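# Swap two hoses into ports matching their grip colors

## Task

Each hose starts plugged into the port meant for the other one. Move both so that every hose ends up latched in the port whose color matches its grip, and both stay latched with the robot let go.

## Robot and tools

Robot: two arms, left_arm and right_arm. Each has a parallel-finger gripper with a wrist camera. left_arm stands on the +y side of the table and right_arm on the -y side. These names do not match the sides of the images. Calibrated bases: left_arm at (+0.053, +0.351, 0) m, right_arm at (-0.027, -0.358, 0) m, turned very slightly about z.

Frames. The scene frame has its origin at table-top height, midway between the nominal bases. +z is up and +x points out over the table. Printed hand poses (end_effector_position in metres, end_effector_quat_wxyz) and targets are in this frame, and can be off by a few centimetres. end_effector_position is the point between the finger pads, about 1 cm short of the tips. The gripper's fingers point along its own +z, and they open and close along its own y. Offsets you send are measured along the axes of that arm's current Hand target, not the scene axes.

Row layout. Every motion command uses rows of 14 numbers, all in [-1, 1], even when only one arm moves. The order is dx, dy, dz, rx, ry, rz, opening for left_arm, then the same seven for right_arm. The first six numbers of an arm are an offset from its Hand target at the start of the call, not a pose. 1.0 equals 0.6 m of travel or 180 degrees of turn. rx, ry, rz form one rotation vector. Opening is absolute: +1 is fully open (0.094 m) and -1 is closed. To hold an arm still, send six zeros; this also re-requests its Hand target when it has settled short. To keep a gripper as it is, resend its present opening, because 0 means half open.

execute_actions(actions, cameras): actions is a list of actions. Each action is a table of up to 15 rows, one row per 1/30 s step; if it is short, its last row is held for the rest of the 15 steps. Every row counts from the Hand target at the start of that action, so repeating an offset moves the arm further. cameras lists camera names, ["all"] or []. An empty actions list returns the state plus all images.

move(target, speed, blend, opening_speed, grip_force, blocking, cameras): target is one 14-number row, or a list of up to 15 rows. Every row in the list is an offset from the same starting Hand targets. The grippers follow straight paths and do not avoid obstacles. speed is in m/s, from 0.002 to 2.9, default 0.25, and turns are capped at twice that in rad/s. It takes one value, or one per target. blend is a corner-rounding distance in m, and 0 means stop at each point. opening_speed is the finger rate per second on the -1..+1 scale, at least 0.2; use it slowly on anything fragile. grip_force is the per-pad limit in newtons, 10 to 50; it stays set until changed, and lower values close slowly. blocking=false returns after about 0.5 s while the move continues. The result adds a move: line giving the ending (done, off_target, moving, held, fault) and any limits (paced = pose clipped, held = steps withheld). An arm within 10 mm and 2 degrees counts as done, but that says nothing about contact.

wait(seconds 0–10, cameras) lets time pass while commands are held. stop(cameras) brakes a running move. zoom_image(camera, region) enlarges [x0, y0, x1, y1] pixels, at most 504 square, from the latest image of cam_high, cam_low, cam_left_wrist or cam_right_wrist. read_manual(section) returns only licence text. finished_scene(scene) takes the current scene number and ends it for good, so call it only when both hoses stay latched.

Reading results. Hand target is the last commanded pose after clipping, and it is where the next offsets start. Grippers often rest short or sag lower at long reach; check them and send the missing distance, or turn back any tilt. grip_measured uses the opening scale. It reads a bit wide when empty and a bit narrow when squeezing a part, so it gives no sign of first touch. The pads push hard once the command is about 0.06 below the contact width. To release, command an opening well above grip_measured. Joint torques are total drive outputs, noisy and offset. Commanded orientation is clipped to within 40 degrees of the actual one per step.

Avoid: dropping hoses or letting go of them while they move; anything leaving the table; fast contact or hard pressing on fixtures; any contact or squeeze between the two arms, including one gripper closing on the other's fingers; strain on the wrist camera cables; and paths passing close to an arm's own base, which can flip its shoulder. An arm blocked by something keeps pushing until you command its target back. Long pushing or stretched holding heats motors. MOTOR HOT shows at 75 °C. At 90 °C the arm folds and idles, and at 100 °C it collapses. Objects may get brief external pushes.

Each tool is called after ">>>" in YAML: its name, and indented under it one key for each argument.

## Session

>>> execute_actions:
  actions: []

Scene clock: 0.00 s.
left_arm: end_effector_position=(+0.4338, +0.3896, +0.0880) grip_measured=+1.000 end_effector_quat_wxyz=(+0.566, -0.105, +0.810, +0.114) | right_arm: end_effector_position=(+0.3621, -0.3835, +0.0798) grip_measured=+1.000 end_effector_quat_wxyz=(+0.557, +0.073, +0.824, -0.077)
Joint positions: left_arm=[-0.063 1.533 0.344 0.824 -0.367 -0.066 0.094] | right_arm=[0.026 1.558 0.364 0.805 0.251 0.052 0.094]
Joint velocities: within noise
Joint torques (N m): no reading
Heat: left arm: 44 °C; right arm: 44 °C.
Hand target: left_arm +0.4359, +0.3894, +0.0925; +0.571, -0.106, +0.806, +0.113 | right_arm +0.3635, -0.3834, +0.0825; +0.560, +0.073, +0.822, -0.077
Tool commands: left_gripper/opening=+1.0 right_gripper/opening=+1.0

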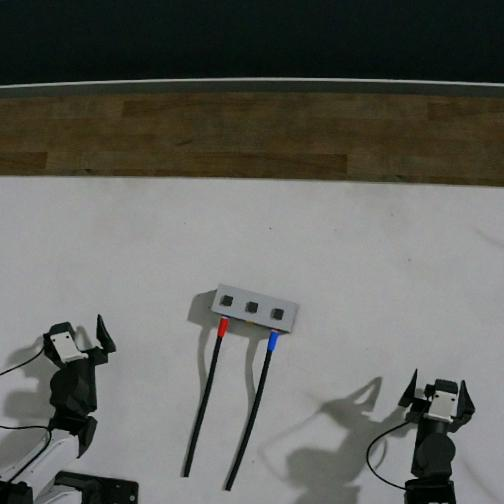

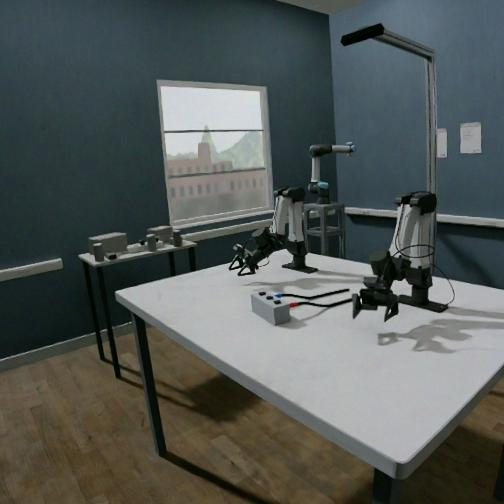

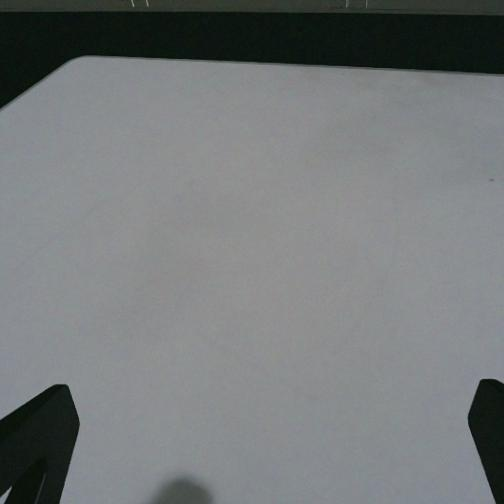

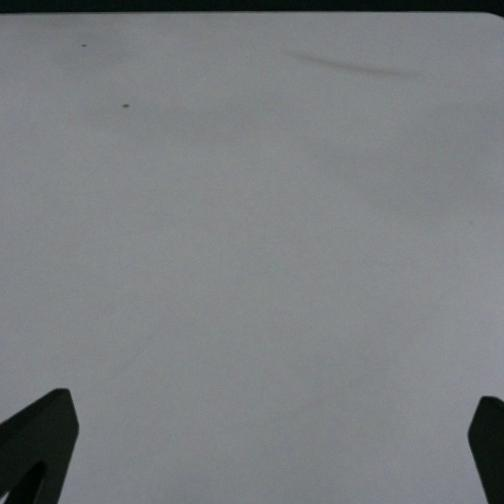

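>>> zoom_image:
  camera: "cam_high"
  region: [170, 260, 320, 410]

>>> zoom_image:
  camera: "cam_low"
  region: [230, 260, 370, 340]

>>> zoom_image:
  camera: "cam_high"
  region: [170, 370, 290, 500]

Scaled by 3.360.

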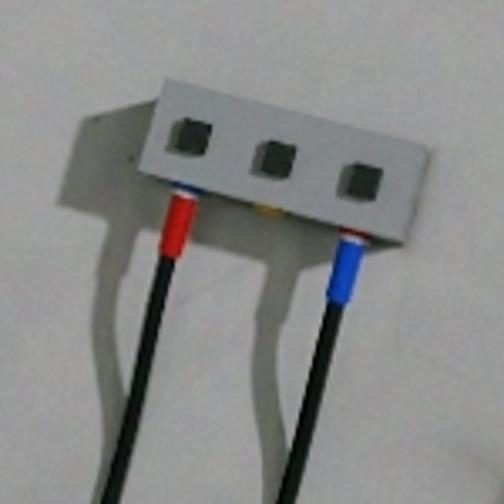

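Scaled by 3.600.

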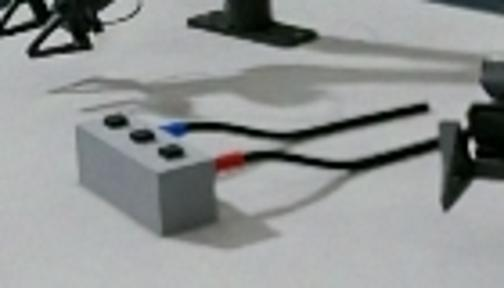

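Scaled by 3.877.

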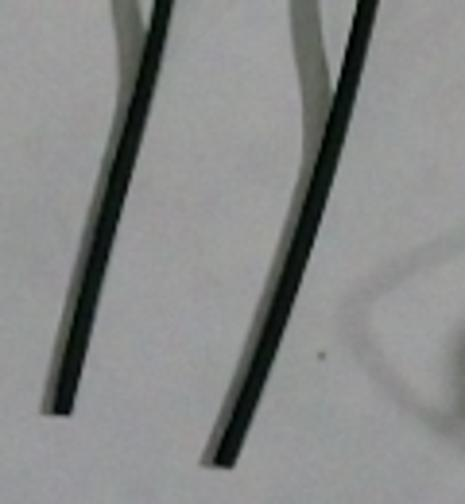

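>>> move:
  target: [-0.0197,-0.373,-0.31,0.1485,0.1644,0.0786,1,-0.129,0.399,-0.258,-0.0072,0.16,0.0129,1]
  cameras: ["all"]

Scene clock: 36.30 s.
left_arm: end_effector_position=(+0.3385, +0.1263, +0.1465) grip_measured=+1.000 end_effector_quat_wxyz=(+0.342, +0.103, +0.934, -0.027) | right_arm: end_effector_position=(+0.2988, -0.1222, +0.1997) grip_measured=+1.000 end_effector_quat_wxyz=(+0.345, +0.096, +0.933, -0.037)
Joint positions: left_arm=[-0.859 1.41 1.039 -0.615 -0.412 -0.514 0.094] | right_arm=[0.86 1.716 1.579 -1.056 0.614 0.963 0.094]
Joint torques (N m): left_arm=[0.18 -4.66 10.45 1.37 0 -0.1] | right_arm=[-0.54 -7.62 8.84 0.79 0.26 0.18]
Heat: left arm: 46 °C; right arm: 46 °C.
Hand target: left_arm +0.3401, +0.1204, +0.1497; +0.340, +0.100, +0.934, -0.036 | right_arm +0.3002, -0.1198, +0.2000; +0.340, +0.100, +0.934, -0.036
Off the commanded pose: left_arm 0.007 m, 1 deg | right_arm 0.003 m, 1 deg.
move: done
camera_calibration:
cam_left_wrist: T_world_to_cam=[[-0.215538, -0.976416, -0.0124529, 0.200255], [-0.949122, 0.212477, -0.232424, 0.367894], [0.229588, -0.0382769, -0.972535, 0.15847], [0, 0, 0, 1]] pos_world=[0.355956, 0.123429, 0.242119]
cam_right_wrist: T_world_to_cam=[[-0.197408, -0.980194, -0.0158067, -0.0524653], [-0.949413, 0.195176, -0.246012, 0.398058], [0.244225, -0.0335578, -0.969138, 0.195646], [0, 0, 0, 1]] pos_world=[0.319783, -0.122552, 0.286706]

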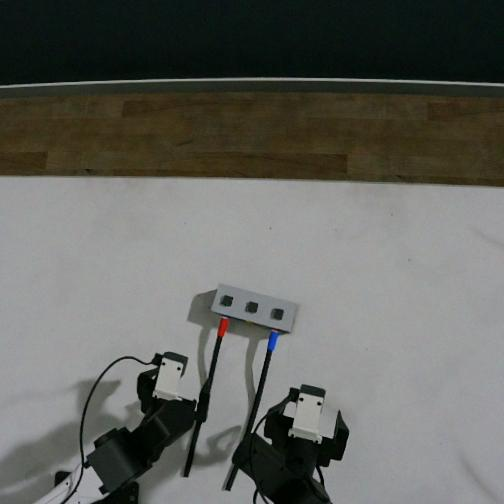

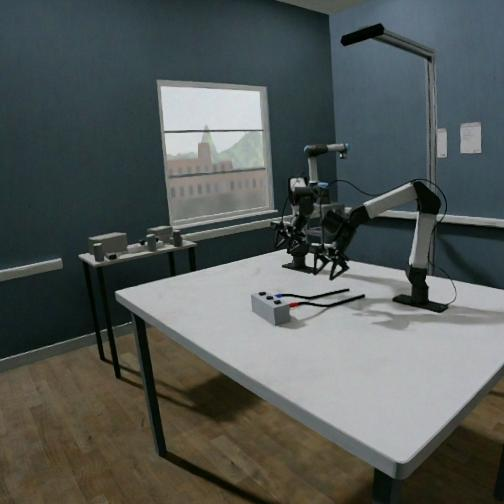

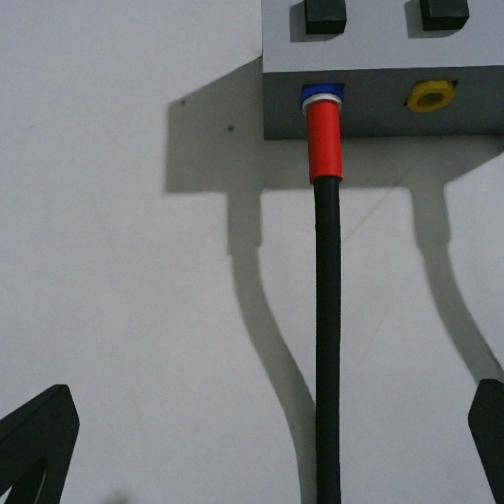

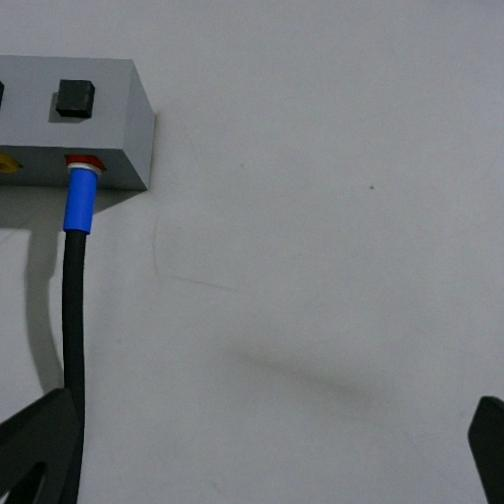

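>>> move:
  target: [0.018,-0.054,0.209,0,-0.111,0,1,-0.218,0.181,0.183,-0.2786,0.0447,-0.3976,-1]
  cameras: ["all"]

Scene clock: 72.60 s.
left_arm: end_effector_position=(+0.4045, +0.0716, +0.0515) grip_measured=+1.000 end_effector_quat_wxyz=(+0.494, +0.089, +0.863, -0.064) | right_arm: end_effector_position=(+0.4846, -0.0518, +0.2010) grip_measured=-0.992 end_effector_quat_wxyz=(+0.323, -0.547, +0.759, +0.144)
Joint positions: left_arm=[-0.872 1.835 0.767 0.438 -0.541 -0.385 0.094] | right_arm=[0.408 2.544 2.843 -1.246 -0.393 -0.693 0]
Joint torques (N m): left_arm=[-0.18 -6.87 5.82 2.02 -0.31 0.15] | right_arm=[-0.61 -13.72 8.35 1.43 -0.28 -0.05]
Heat: left arm: 46 °C; right arm: 51 °C.
Hand target: left_arm +0.4039, +0.0735, +0.0467; +0.497, +0.093, +0.861, -0.053 | right_arm +0.4902, -0.0498, +0.2000; +0.205, -0.588, +0.766, +0.159
Off the commanded pose: left_arm 0.005 m, 1 deg | right_arm 0.006 m, 14 deg.
elbow stopped short (right arm): the move would have taken joint 3 (elbow) straighter than the controller allows.
move: off_target (right_arm)
camera_calibration:
cam_left_wrist: T_world_to_cam=[[-0.224172, -0.974144, 0.0281018, 0.161225], [-0.820495, 0.173098, -0.544816, 0.386904], [0.525865, -0.14519, -0.838084, -0.0702822], [0, 0, 0, 1]] pos_world=[0.390554, 0.0798797, 0.147358]
cam_right_wrist: T_world_to_cam=[[0.927773, -0.354881, 0.115309, -0.485997], [-0.319049, -0.914698, -0.248062, 0.198491], [0.193506, 0.193356, -0.961857, 0.188714], [0, 0, 0, 1]] pos_world=[0.477707, -0.027401, 0.286794]

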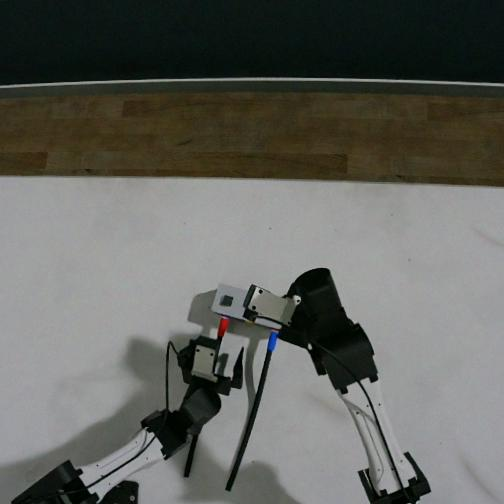

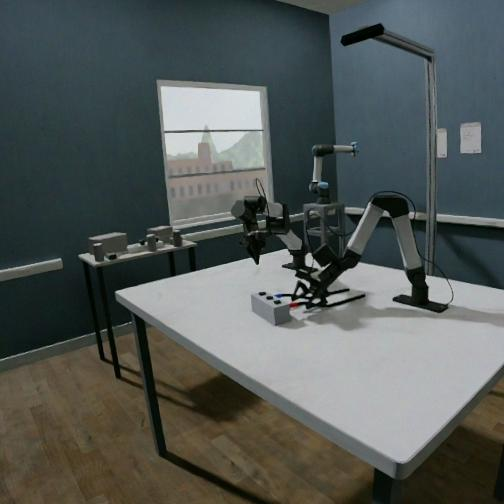

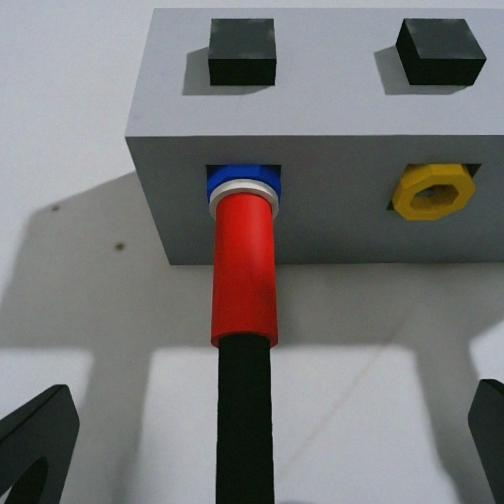

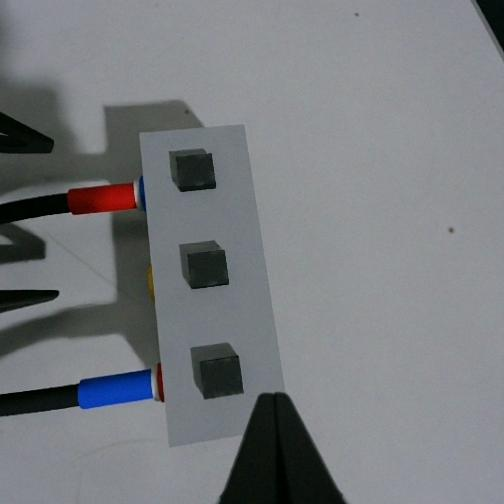

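>>> move:
  target:
    - [-0.032,0.007,0.069,0,0,0,1,-0.084,0.025,0.2315,0,-0.111,0,-1]
    - [-0.032,0.007,0.069,0,0,0,-1,-0.084,0.025,0.2315,0,-0.111,0,-1]
  speed: 0.15
  grip_force: [35,50]
  cameras: ["all"]

Scene clock: 95.10 s.
left_arm: end_effector_position=(+0.4434, +0.0725, +0.0421) grip_measured=-0.664 end_effector_quat_wxyz=(+0.493, +0.090, +0.864, -0.049) | right_arm: end_effector_position=(+0.5021, +0.0601, +0.1055) grip_measured=-0.992 end_effector_quat_wxyz=(+0.360, -0.540, +0.719, +0.251)
Joint positions: left_arm=[-0.794 1.946 0.879 0.448 -0.5 -0.323 0.016] | right_arm=[0.516 2.813 2.843 -0.833 -0.546 -0.529 0]
Joint torques (N m): left_arm=[0.69 -7.6 8.42 2 0.01 0.13] | right_arm=[-0.31 -15.92 9.18 1.59 -0.32 0.15]
Heat: left arm: 47 °C; right arm: 56 °C.
Hand target: left_arm +0.4492, +0.0680, +0.0426; +0.497, +0.092, +0.861, -0.053 | right_arm +0.5045, +0.0636, +0.1050; +0.335, -0.552, +0.719, +0.258
Off the commanded pose: left_arm 0.007 m, 1 deg | right_arm 0.004 m, 3 deg.
elbow stopped short (right arm): the move would have taken joint 3 (elbow) straighter than the controller allows.
grip_force (N): 35, 50
move: off_target (right_arm)
camera_calibration:
cam_left_wrist: T_world_to_cam=[[-0.210872, -0.977514, 0.0000925016, 0.166639], [-0.822341, 0.177346, -0.540651, 0.413869], [0.528478, -0.114084, -0.841247, -0.101744], [0, 0, 0, 1]] pos_world=[0.429251, 0.0778859, 0.138151]
cam_right_wrist: T_world_to_cam=[[0.959642, -0.281045, 0.0101039, -0.460784], [-0.249081, -0.866083, -0.433426, 0.264212], [0.130563, 0.413417, -0.901132, 0.0838074], [0, 0, 0, 1]] pos_world=[0.497056, 0.0646811, 0.194694]

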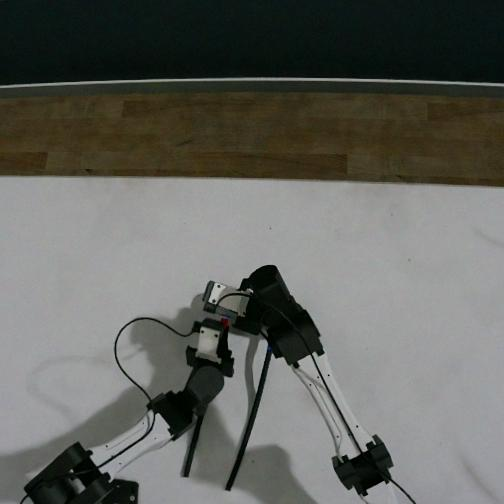

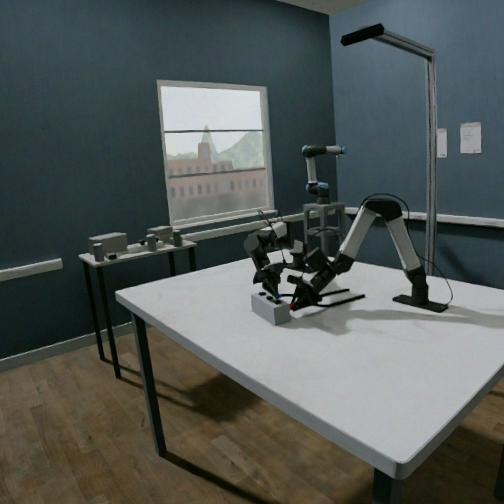

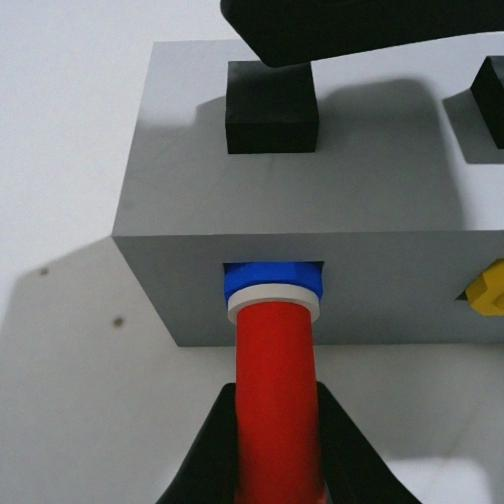

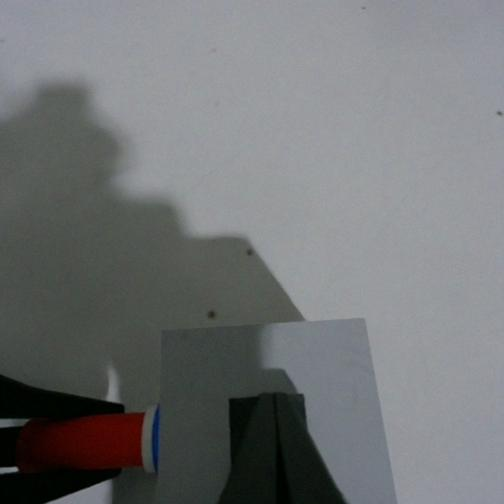

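>>> move:
  target: [0,0,0,0,0,0,-1,0.048,-0.001,0.034,0,0,0,-1]
  speed: 0.06
  cameras: ["cam_left_wrist","cam_right_wrist"]

Scene clock: 102.33 s.
left_arm: end_effector_position=(+0.4434, +0.0725, +0.0421) grip_measured=-0.664 end_effector_quat_wxyz=(+0.493, +0.091, +0.864, -0.049) | right_arm: end_effector_position=(+0.5015, +0.0642, +0.0978) grip_measured=-0.992 end_effector_quat_wxyz=(+0.362, -0.548, +0.707, +0.263)
Joint positions: left_arm=[-0.794 1.946 0.879 0.448 -0.5 -0.323 0.016] | right_arm=[0.514 2.84 2.855 -0.815 -0.58 -0.545 0]
Joint torques (N m): left_arm=[0.66 -7.61 8.43 2 0 0.13] | right_arm=[-0.68 -13.68 8.09 1.37 -0.15 -0.04]
Heat: left arm: 47 °C; right arm: 58 °C.
Hand target: left_arm +0.4492, +0.0680, +0.0426; +0.497, +0.092, +0.861, -0.053 | right_arm +0.5042, +0.0607, +0.0698; +0.335, -0.552, +0.719, +0.258
Off the commanded pose: left_arm 0.007 m, 1 deg | right_arm 0.028 m, 3 deg.
grip_force (N): 35, 50
move: off_target (right_arm)
camera_calibration:
cam_left_wrist: T_world_to_cam=[[-0.211013, -0.977483, -0.000228712, 0.166642], [-0.8223, 0.177639, -0.540617, 0.413842], [0.528485, -0.113889, -0.841269, -0.101771], [0, 0, 0, 1]] pos_world=[0.42925, 0.0777848, 0.138151]
cam_right_wrist: T_world_to_cam=[[0.968102, -0.250446, 0.00744878, -0.465028], [-0.220357, -0.865188, -0.450437, 0.251501], [0.119255, 0.434427, -0.892777, 0.0788303], [0, 0, 0, 1]] pos_world=[0.496213, 0.0668847, 0.187127]
Images, in order (width x height): cam_left_wrist 504x504, cam_right_wrist 504x504.

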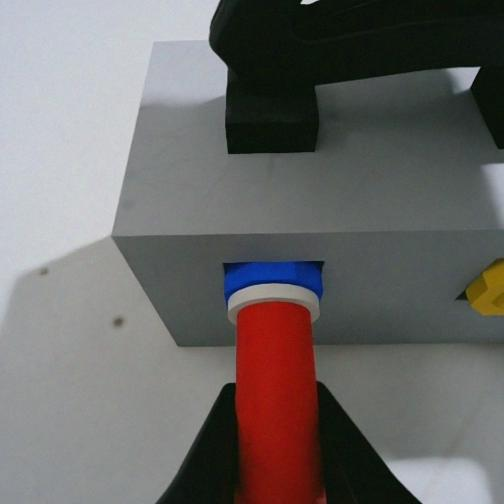

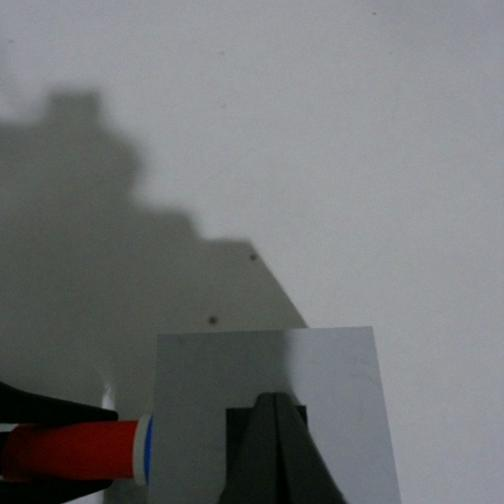

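>>> move:
  target: [0.042,0,-0.072,0,0,0,-1,0,0,0,0,0,0,-1]
  speed: 0.08
  cameras: ["cam_left_wrist","cam_right_wrist"]

Scene clock: 109.37 s.
left_arm: end_effector_position=(+0.4329, +0.0723, +0.0450) grip_measured=-0.665 end_effector_quat_wxyz=(+0.516, +0.078, +0.849, -0.081) | right_arm: end_effector_position=(+0.5015, +0.0643, +0.0980) grip_measured=-0.992 end_effector_quat_wxyz=(+0.362, -0.548, +0.707, +0.263)
Joint positions: left_arm=[-0.809 1.932 0.789 0.6 -0.494 -0.342 0.016] | right_arm=[0.514 2.84 2.855 -0.815 -0.581 -0.546 0]
Joint torques (N m): left_arm=[-4.45 -15.42 0.43 1 -0.64 -0.14] | right_arm=[-0.68 -13.67 8.14 1.37 -0.13 -0.04]
Heat: left arm: 48 °C; right arm: 60 °C.
Hand target: left_arm +0.4003, +0.0786, +0.0424; +0.497, +0.093, +0.861, -0.053 | right_arm +0.5043, +0.0608, +0.0700; +0.335, -0.552, +0.719, +0.258
Off the commanded pose: left_arm 0.033 m, 4 deg | right_arm 0.029 m, 3 deg.
elbow stopped short (right arm): the move would have taken joint 3 (elbow) straighter than the controller allows.
grip_force (N): 35, 50
move: off_target (left_arm, right_arm)
camera_calibration:
cam_left_wrist: T_world_to_cam=[[-0.222363, -0.973046, 0.0611215, 0.166018], [-0.794447, 0.144495, -0.589894, 0.399393], [0.565162, -0.179728, -0.805164, -0.106531], [0, 0, 0, 1]] pos_world=[0.41442, 0.0846866, 0.139678]
cam_right_wrist: T_world_to_cam=[[0.968349, -0.249472, 0.00802899, -0.465108], [-0.219162, -0.865214, -0.450968, 0.251145], [0.119451, 0.434935, -0.892504, 0.0788069], [0, 0, 0, 1]] pos_world=[0.496014, 0.0669873, 0.187328]
Images, in order (width x height): cam_left_wrist 504x504, cam_right_wrist 504x504.

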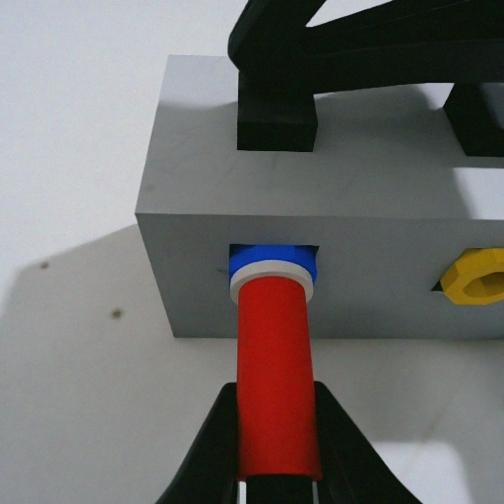

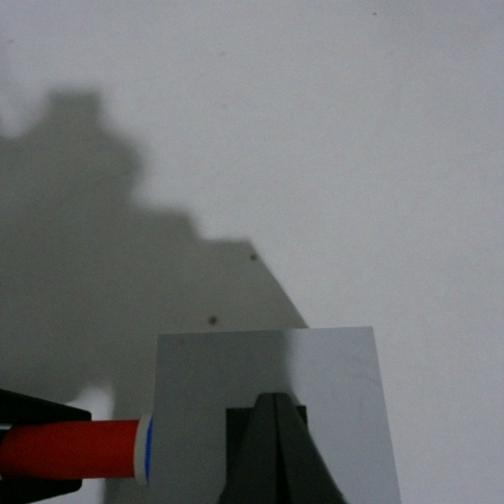

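>>> move:
  target: [-0.028,0,0.048,0,0,0,-1,0.077,0,0.064,0,0,0,-1]
  speed: 0.08
  cameras: ["cam_left_wrist","cam_right_wrist"]

Scene clock: 125.70 s.
left_arm: end_effector_position=(+0.4346, +0.0728, +0.0429) grip_measured=-0.665 end_effector_quat_wxyz=(+0.504, +0.083, +0.858, -0.061) | right_arm: end_effector_position=(+0.5156, +0.0799, +0.0917) grip_measured=-0.992 end_effector_quat_wxyz=(+0.426, -0.563, +0.652, +0.277)
Joint positions: left_arm=[-0.811 1.932 0.826 0.517 -0.51 -0.34 0.016] | right_arm=[0.509 2.792 2.619 -0.48 -0.648 -0.568 0]
Joint torques (N m): left_arm=[-0.12 -9.65 7.57 1.46 -0.11 0.12] | right_arm=[-0.32 -13.29 3.06 0.55 0.46 0.02]
Heat: left arm: 56 °C; right arm: 64 °C.
Hand target: left_arm +0.4329, +0.0716, +0.0425; +0.497, +0.092, +0.861, -0.053 | right_arm +0.5041, +0.0605, +0.0097; +0.335, -0.552, +0.719, +0.258
Off the commanded pose: left_arm 0.002 m, 2 deg | right_arm 0.085 m, 13 deg.
grip_force (N): 35, 50
move: off_target (right_arm)
camera_calibration:
cam_left_wrist: T_world_to_cam=[[-0.211194, -0.977093, 0.0262077, 0.164007], [-0.810353, 0.160035, -0.563664, 0.404072], [0.546558, -0.14028, -0.825588, -0.102942], [0, 0, 0, 1]] pos_world=[0.418342, 0.0811435, 0.138475]
cam_right_wrist: T_world_to_cam=[[0.974394, -0.19979, 0.103151, -0.490698], [-0.108693, -0.820134, -0.561752, 0.214465], [0.19683, 0.536156, -0.82085, 0.0100825], [0, 0, 0, 1]] pos_world=[0.499459, 0.0724478, 0.179368]
Images, in order (width x height): cam_left_wrist 504x504, cam_right_wrist 504x504.

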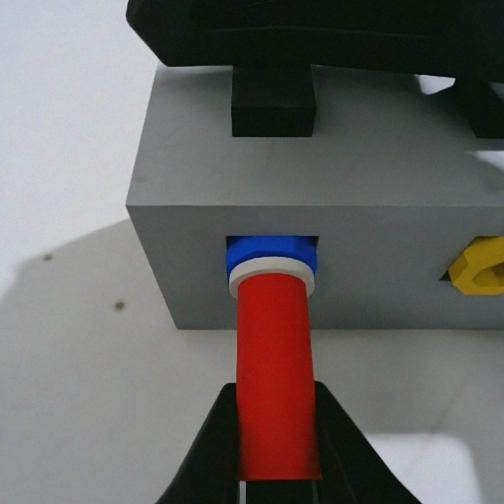

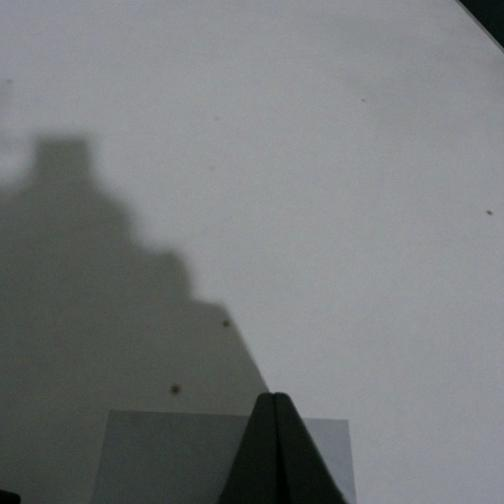

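>>> zoom_image:
  camera: "cam_left_wrist"
  region: [120, 60, 500, 330]

Scaled by 1.326.

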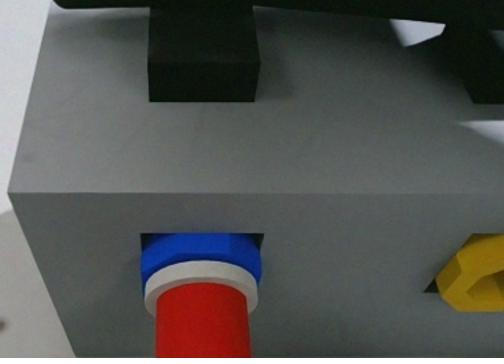

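>>> move:
  target:
    - [0,0,0,0,0,0,1,-0.206,-0.01,-0.17,0,0,0,-1]
    - [-0.066,0,-0.1435,0,0,0,1,-0.12,0.08,-0.28,0.199,-0.022,0.139,-1]
    - [-0.235,0.2215,-0.118,0.2295,0.152,0.2294,-1,-0.032,0.171,-0.402,0.3976,-0.0445,0.278,1]
  grip_force: 50
  cameras: ["all"]

Scene clock: 152.17 s.
left_arm: end_effector_position=(+0.4673, +0.2024, +0.2005) grip_measured=-0.989 end_effector_quat_wxyz=(+0.210, +0.550, +0.796, -0.141) | right_arm: end_effector_position=(+0.3606, -0.0820, +0.1627) grip_measured=+0.997 end_effector_quat_wxyz=(+0.487, +0.081, +0.867, -0.065)
Joint positions: left_arm=[-0.179 1.982 2.014 -1.315 0.428 0.967 0.001] | right_arm=[0.888 1.89 1.445 -0.513 0.887 0.795 0.094]
Joint torques (N m): left_arm=[0.34 -8.57 9.55 0.85 0.58 0.15] | right_arm=[-0.06 -12.79 9.1 1.06 0.46 0.17]
Heat: left arm: 55 °C; right arm: 66 °C.
Hand target: left_arm +0.4701, +0.1993, +0.2001; +0.211, +0.554, +0.791, -0.148 | right_arm +0.3609, -0.0799, +0.1796; +0.497, +0.092, +0.861, -0.053
Off the commanded pose: left_arm 0.004 m, 1 deg | right_arm 0.017 m, 2 deg.
elbow stopped short (right arm): the move would have taken joint 3 (elbow) straighter than the controller allows.
move: off_target (right_arm); target 3's new opening was sent with right_arm's hand 0.017 m and 2 deg from that target
camera_calibration:
cam_left_wrist: T_world_to_cam=[[-0.935674, -0.352864, 0.000484745, 0.510707], [-0.352525, 0.934713, -0.0451533, 0.0239697], [0.0154799, -0.0424197, -0.99898, 0.290599], [0, 0, 0, 1]] pos_world=[0.481807, 0.170132, 0.291137]
cam_right_wrist: T_world_to_cam=[[-0.191402, -0.981359, 0.0173011, -0.00907769], [-0.829093, 0.15222, -0.53799, 0.440382], [0.525328, -0.117317, -0.842774, 0.0172769], [0, 0, 0, 1]] pos_world=[0.354304, -0.0739165, 0.251639]

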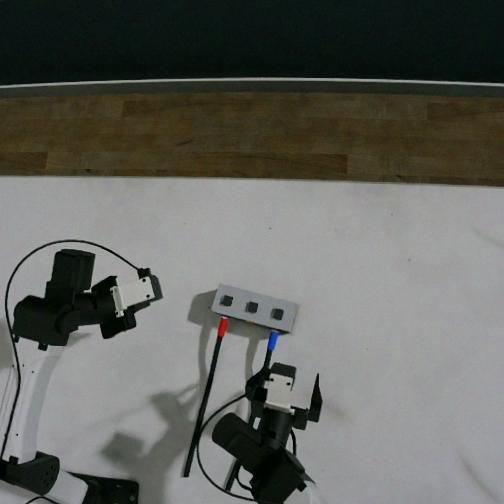

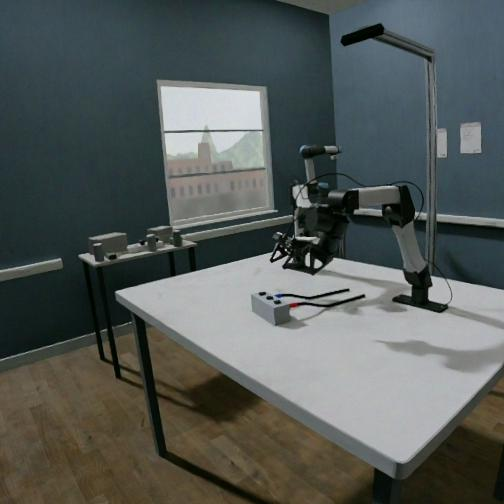

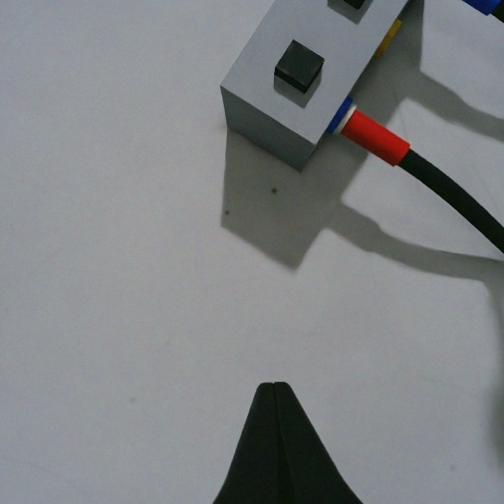

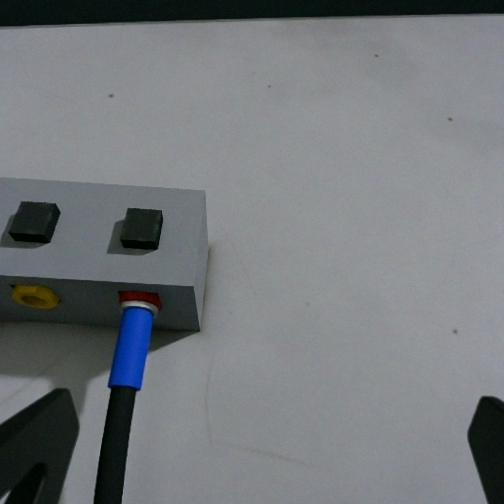

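>>> move:
  target: [-0.139,-0.035,0.234,0,0.0556,0,-1,0.136,0.287,0.064,0,0,0,1]
  cameras: ["cam_left_wrist","cam_right_wrist"]

Scene clock: 162.37 s.
left_arm: end_effector_position=(+0.4968, +0.0518, +0.1274) grip_measured=-0.989 end_effector_quat_wxyz=(+0.158, +0.573, +0.797, -0.108) | right_arm: end_effector_position=(+0.3893, +0.0901, +0.0962) grip_measured=+0.997 end_effector_quat_wxyz=(+0.497, +0.089, +0.862, -0.046)
Joint positions: left_arm=[-0.513 2.44 2.504 -1.336 0.248 0.696 0.001] | right_arm=[1.04 2.727 2.601 -0.953 0.966 1.003 0.094]
Joint torques (N m): left_arm=[0.23 -13.82 7.09 0.98 0.31 0.02] | right_arm=[-0.31 -14.79 8.94 0.88 0.52 0.16]
Heat: left arm: 55 °C; right arm: 66 °C.
Hand target: left_arm +0.4967, +0.0515, +0.1270; +0.158, +0.573, +0.797, -0.108 (not the last commanded pose) | right_arm +0.3897, +0.0900, +0.0898; +0.497, +0.092, +0.861, -0.053
Off the commanded pose: left_arm 0.010 m, 3 deg | right_arm 0.006 m, 1 deg.
move: held (left_arm; a check stopped the path); limits=held
pose unreachable (left arm): on one or more control steps of this call, first in action 0 (counted from 0), this arm could not follow its commanded pose, so it was not sent that pose on those steps. It may still have moved: this result reports where it is.
cause: moving toward the commanded pose would bring a part of the arm too close to another arm (this arm's forearm (the part past joint 3) and the right arm's wrist (the part past joint 4), along the way the arms are being sent, or toward where that arm still pushes).
camera_calibration:
cam_left_wrist: T_world_to_cam=[[-0.947869, -0.318661, -0.0001435, 0.489629], [-0.317644, 0.944806, 0.0802738, 0.138005], [-0.0254446, 0.0761346, -0.996773, 0.224585], [0, 0, 0, 1]] pos_world=[0.513655, 0.00853862, 0.212852]
cam_right_wrist: T_world_to_cam=[[-0.186866, -0.982079, -0.024532, 0.168814], [-0.815591, 0.169011, -0.553395, 0.396939], [0.547624, -0.0834029, -0.832557, -0.0464141], [0, 0, 0, 1]] pos_world=[0.380703, 0.0948304, 0.185163]
Images, in order (width x height): cam_left_wrist 504x504, cam_right_wrist 504x504.

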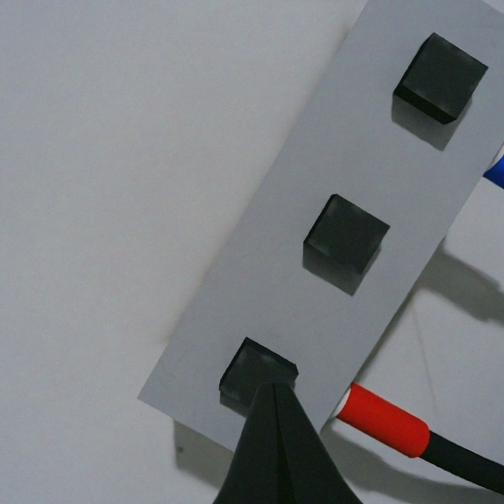

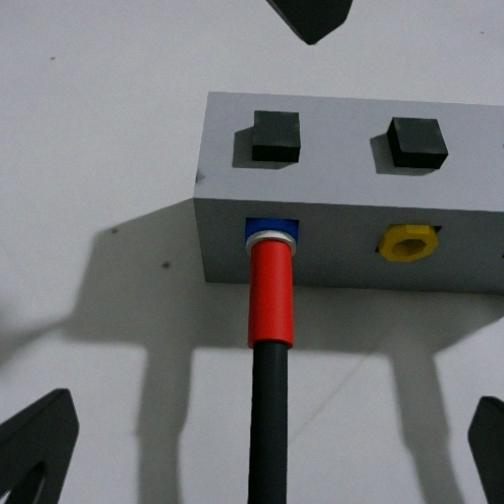

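>>> move:
  target: [0.034,0,0.094,0,0,0,-1,0.025,-0.03,-0.043,0,0,0,1]
  speed: 0.08
  cameras: ["cam_left_wrist","cam_right_wrist"]

Scene clock: 169.83 s.
left_arm: end_effector_position=(+0.4997, +0.0481, +0.0915) grip_measured=-0.989 end_effector_quat_wxyz=(+0.178, +0.573, +0.792, -0.112) | right_arm: end_effector_position=(+0.3571, +0.0761, +0.0666) grip_measured=+0.997 end_effector_quat_wxyz=(+0.486, +0.079, +0.867, -0.074)
Joint positions: left_arm=[-0.512 2.354 2.19 -1.069 0.261 0.696 0.001] | right_arm=[1.081 2.62 2.302 -0.892 0.986 1.086 0.094]
Joint torques (N m): left_arm=[-0.02 -10.89 4.67 1.25 0.17 0] | right_arm=[-0.05 -20.41 5.96 0.94 0.54 0.14]
Heat: left arm: 57 °C; right arm: 71 °C.
Hand target: left_arm +0.4978, +0.0494, +0.0671; +0.158, +0.573, +0.797, -0.108 | right_arm +0.3567, +0.0788, +0.0898; +0.497, +0.092, +0.861, -0.053
Off the commanded pose: left_arm 0.025 m, 2 deg | right_arm 0.023 m, 3 deg.
move: off_target (left_arm, right_arm)
camera_calibration:
cam_left_wrist: T_world_to_cam=[[-0.94869, -0.315717, -0.0176206, 0.493068], [-0.316192, 0.947736, 0.04266, 0.147946], [0.00323115, 0.0460426, -0.998934, 0.176551], [0, 0, 0, 1]] pos_world=[0.513978, 0.00732736, 0.17874]
cam_right_wrist: T_world_to_cam=[[-0.195705, -0.980047, 0.0347333, 0.147335], [-0.830525, 0.146806, -0.537287, 0.362551], [0.521467, -0.133997, -0.842684, -0.0407385], [0, 0, 0, 1]] pos_world=[0.351186, 0.0857119, 0.155347]
Images, in order (width x height): cam_left_wrist 504x504, cam_right_wrist 504x504.

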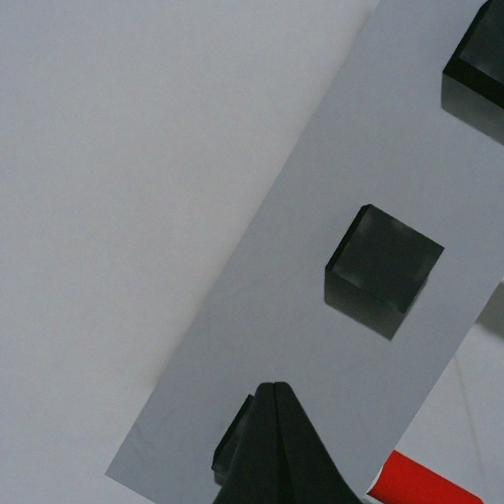

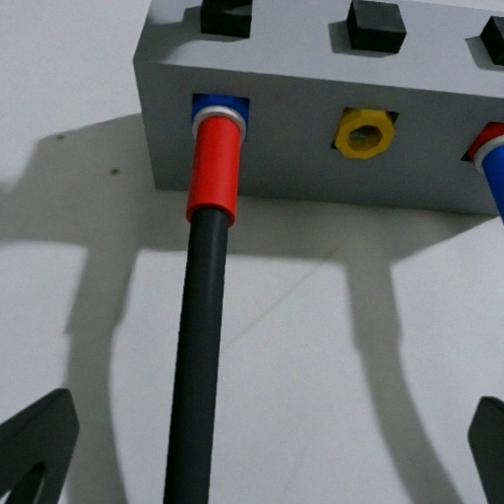

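>>> move:
  target: [0.028,0,0.078,0,0,0,-1,0,0,-0.03,0,0,0,1]
  speed: 0.1
  cameras: ["cam_left_wrist","cam_right_wrist"]

>>> zoom_image:
  camera: "cam_right_wrist"
  region: [100, 0, 504, 200]

Scene clock: 174.37 s.
left_arm: end_effector_position=(+0.5058, +0.0359, +0.0822) grip_measured=-0.989 end_effector_quat_wxyz=(+0.222, +0.576, +0.777, -0.126) | right_arm: end_effector_position=(+0.3424, +0.0805, +0.0701) grip_measured=+0.997 end_effector_quat_wxyz=(+0.487, +0.078, +0.867, -0.071)
Joint positions: left_arm=[-0.515 2.309 2.037 -0.872 0.298 0.695 0.001] | right_arm=[1.11 2.611 2.302 -0.933 0.995 1.128 0.094]
Joint torques (N m): left_arm=[0.03 -5.91 2.99 1.21 -0.16 0.01] | right_arm=[-0.05 -20.44 7.47 0.64 0.57 0.15]
Heat: left arm: 57 °C; right arm: 75 °C. Fold the right arm in close to its base, or ease its load, before you think long.
Hand target: left_arm +0.4988, +0.0478, +0.0174; +0.158, +0.573, +0.797, -0.108 | right_arm +0.3414, +0.0821, +0.0987; +0.497, +0.091, +0.861, -0.053
Off the commanded pose: left_arm 0.066 m, 8 deg | right_arm 0.029 m, 3 deg.
MOTOR HOT: joint 2 (shoulder) of the right arm reports 75 °C; the controller's stop level is 90 °C. To cool a motor, set the load down, stop pushing, or move to a pose that needs little force.
move: off_target (left_arm, right_arm)
camera_calibration:
cam_left_wrist: T_world_to_cam=[[-0.951517, -0.303028, -0.0528076, 0.498696], [-0.300775, 0.952557, -0.0465698, 0.161126], [0.0644142, -0.0284288, -0.997518, 0.139383], [0, 0, 0, 1]] pos_world=[0.514002, 0.00159918, 0.172876]
cam_right_wrist: T_world_to_cam=[[-0.192262, -0.980833, 0.0316537, 0.147851], [-0.830096, 0.145341, -0.538346, 0.351739], [0.523427, -0.129779, -0.842129, -0.0305529], [0, 0, 0, 1]] pos_world=[0.336396, 0.0899295, 0.158948]
Images, in order (width x height): cam_left_wrist 504x504, cam_right_wrist 504x504.

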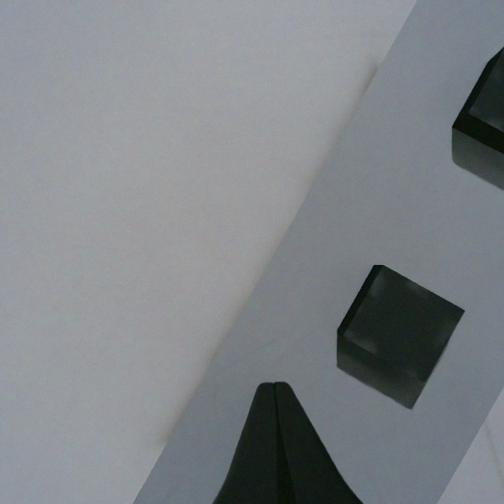

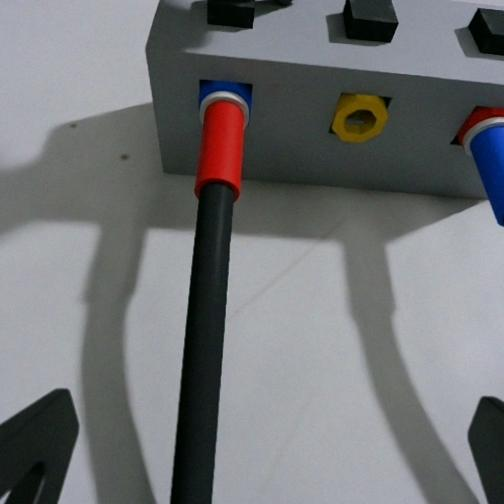

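Scaled by 1.248.

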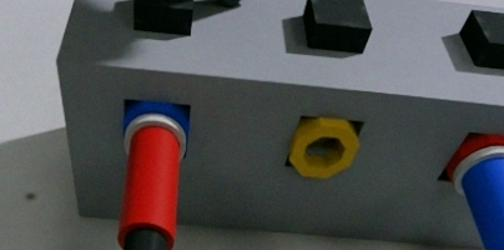

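>>> move:
  target: [-0.063,0,-0.213,0,0.083,0,-1,-0.115,-0.25,-0.2,0,0.083,0,1]
  cameras: ["cam_left_wrist","cam_right_wrist"]

Scene clock: 187.13 s.
left_arm: end_effector_position=(+0.4926, +0.0603, +0.1563) grip_measured=-0.989 end_effector_quat_wxyz=(+0.151, +0.576, +0.803, -0.037) | right_arm: end_effector_position=(+0.2467, -0.0474, +0.2189) grip_measured=+0.997 end_effector_quat_wxyz=(+0.386, +0.098, +0.916, -0.039)
Joint positions: left_arm=[-0.553 2.544 2.849 -1.576 0.094 0.678 0.001] | right_arm=[1.129 1.9 1.857 -1.312 0.773 1.272 0.094]
Joint torques (N m): left_arm=[-0.2 -11.85 8.29 0.88 0.04 -0.09] | right_arm=[0.01 -11.41 5.7 0.52 0.37 0.16]
Heat: left arm: 54 °C; right arm: 80 °C. Fold the right arm in close to its base, or ease its load, before you think long.
Hand target: left_arm +0.4937, +0.0596, +0.1501; +0.053, +0.582, +0.811, -0.033 | right_arm +0.2421, -0.0501, +0.2185; +0.381, +0.098, +0.919, -0.040
Off the commanded pose: left_arm 0.006 m, 11 deg | right_arm 0.005 m, 1 deg.
MOTOR HOT: still on. Joint 2 (shoulder) of the right arm reports 80 °C.
elbow stopped short (left arm): the move would have taken joint 3 (elbow) straighter than the controller allows.
joint sent to its limit (left arm) — joint 4 (wrist pitch), lower limit. The joint targets are off in orientation, not in position.
move: off_target (left_arm)
camera_calibration:
cam_left_wrist: T_world_to_cam=[[-0.936846, -0.333043, -0.10678, 0.500507], [-0.34733, 0.921757, 0.172412, 0.127981], [0.0410047, 0.198611, -0.97922, 0.209741], [0, 0, 0, 1]] pos_world=[0.50475, 0.0070655, 0.236761]
cam_right_wrist: T_world_to_cam=[[-0.200758, -0.979395, -0.0219361, 0.0130879], [-0.922822, 0.196582, -0.331294, 0.350928], [0.32878, -0.0462669, -0.943273, 0.202338], [0, 0, 0, 1]] pos_world=[0.259947, -0.0468065, 0.307407]
Images, in order (width x height): cam_left_wrist 504x504, cam_right_wrist 504x504.

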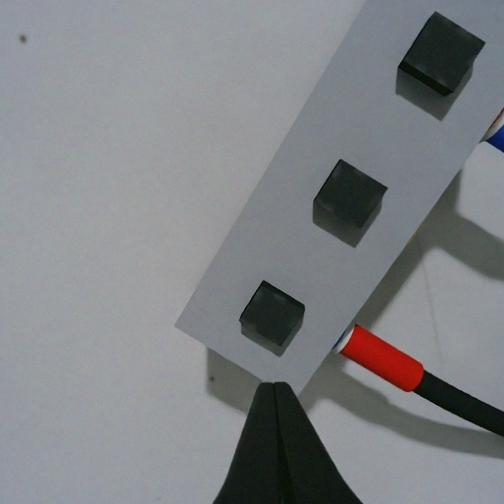

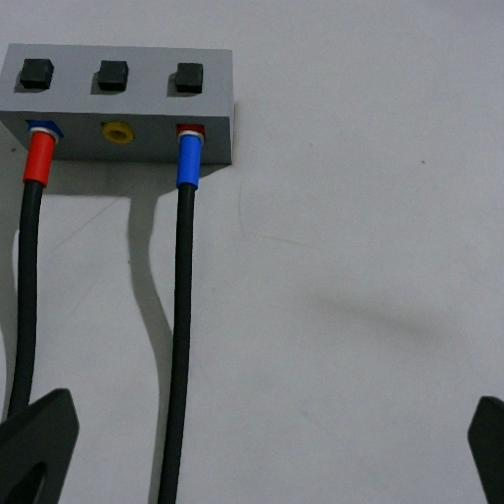

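>>> move:
  target:
    - [-0.005,0,0.085,0,0,0,-1,0.094,0,-0.094,0,0,0,1]
    - [0.008,0,0.183,0,0,0,-1,0.094,0,-0.094,0,0,0,1]
  speed: 0.1
  cameras: ["cam_left_wrist","cam_right_wrist"]

>>> zoom_image:
  camera: "cam_right_wrist"
  region: [0, 0, 240, 160]

Scene clock: 193.60 s.
left_arm: end_effector_position=(+0.4958, +0.0516, +0.0897) grip_measured=-0.989 end_effector_quat_wxyz=(+0.098, +0.580, +0.808, -0.040) | right_arm: end_effector_position=(+0.1628, -0.0355, +0.2178) grip_measured=+0.997 end_effector_quat_wxyz=(+0.378, +0.095, +0.920, -0.038)
Joint positions: left_arm=[-0.565 2.68 2.854 -1.553 0.09 0.672 0.001] | right_arm=[1.354 1.908 1.879 -1.547 0.778 1.579 0.094]
Joint torques (N m): left_arm=[-0.08 -6.83 4.96 0.98 0.03 0.02] | right_arm=[-0.39 -8.62 7.86 0.1 0.51 0.17]
Heat: left arm: 55 °C; right arm: 77 °C. Fold the right arm in close to its base, or ease its load, before you think long.
Hand target: left_arm +0.4974, +0.0517, +0.0404; +0.053, +0.582, +0.811, -0.033 | right_arm +0.1642, -0.0334, +0.2185; +0.381, +0.098, +0.919, -0.040
Off the commanded pose: left_arm 0.049 m, 5 deg | right_arm 0.003 m, 1 deg.
MOTOR HOT: still on. Joint 2 (shoulder) of the right arm reports 77 °C.
elbow stopped short (left arm): the move would have taken joint 3 (elbow) straighter than the controller allows.
joint sent to its limit (right arm) — joint 4 (wrist pitch), lower limit. The joint targets still meet the commanded pose.
move: off_target (left_arm)
camera_calibration:
cam_left_wrist: T_world_to_cam=[[-0.945325, -0.323579, -0.0407061, 0.491213], [-0.322863, 0.910917, 0.256886, 0.129479], [-0.0460431, 0.255984, -0.965584, 0.185098], [0, 0, 0, 1]] pos_world=[0.514683, -0.0063808, 0.165462]
cam_right_wrist: T_world_to_cam=[[-0.193963, -0.980799, -0.0202642, 0.0064243], [-0.93018, 0.190437, -0.313845, 0.267853], [0.311678, -0.0420252, -0.949258, 0.233645], [0, 0, 0, 1]] pos_world=[0.177576, -0.0348894, 0.305984]
Images, in order (width x height): cam_left_wrist 504x504, cam_right_wrist 504x504.

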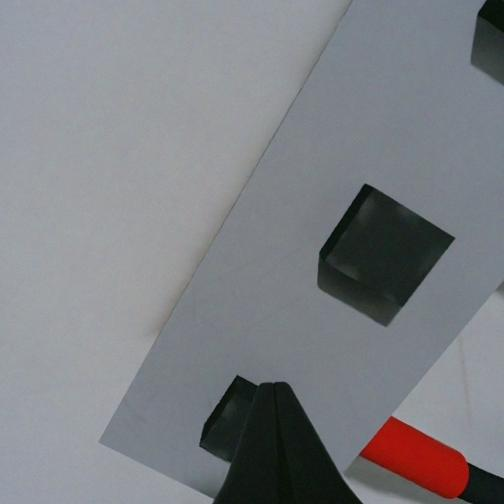

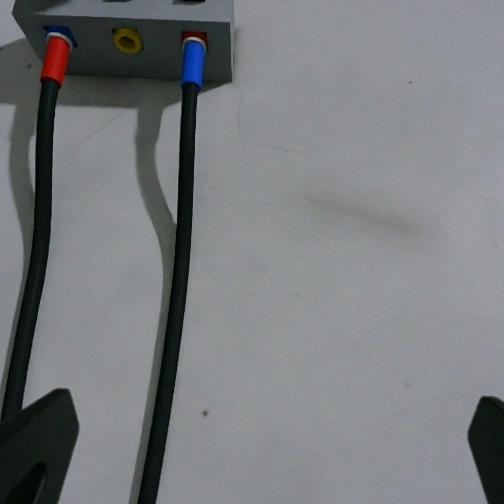

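Scaled by 2.100.

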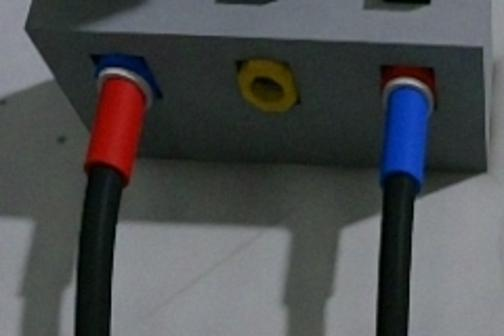

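>>> zoom_image:
  camera: "cam_left_wrist"
  region: [180, 160, 480, 480]

Scaled by 1.575.

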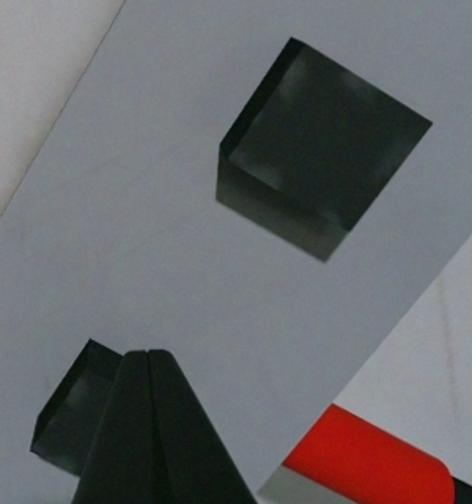

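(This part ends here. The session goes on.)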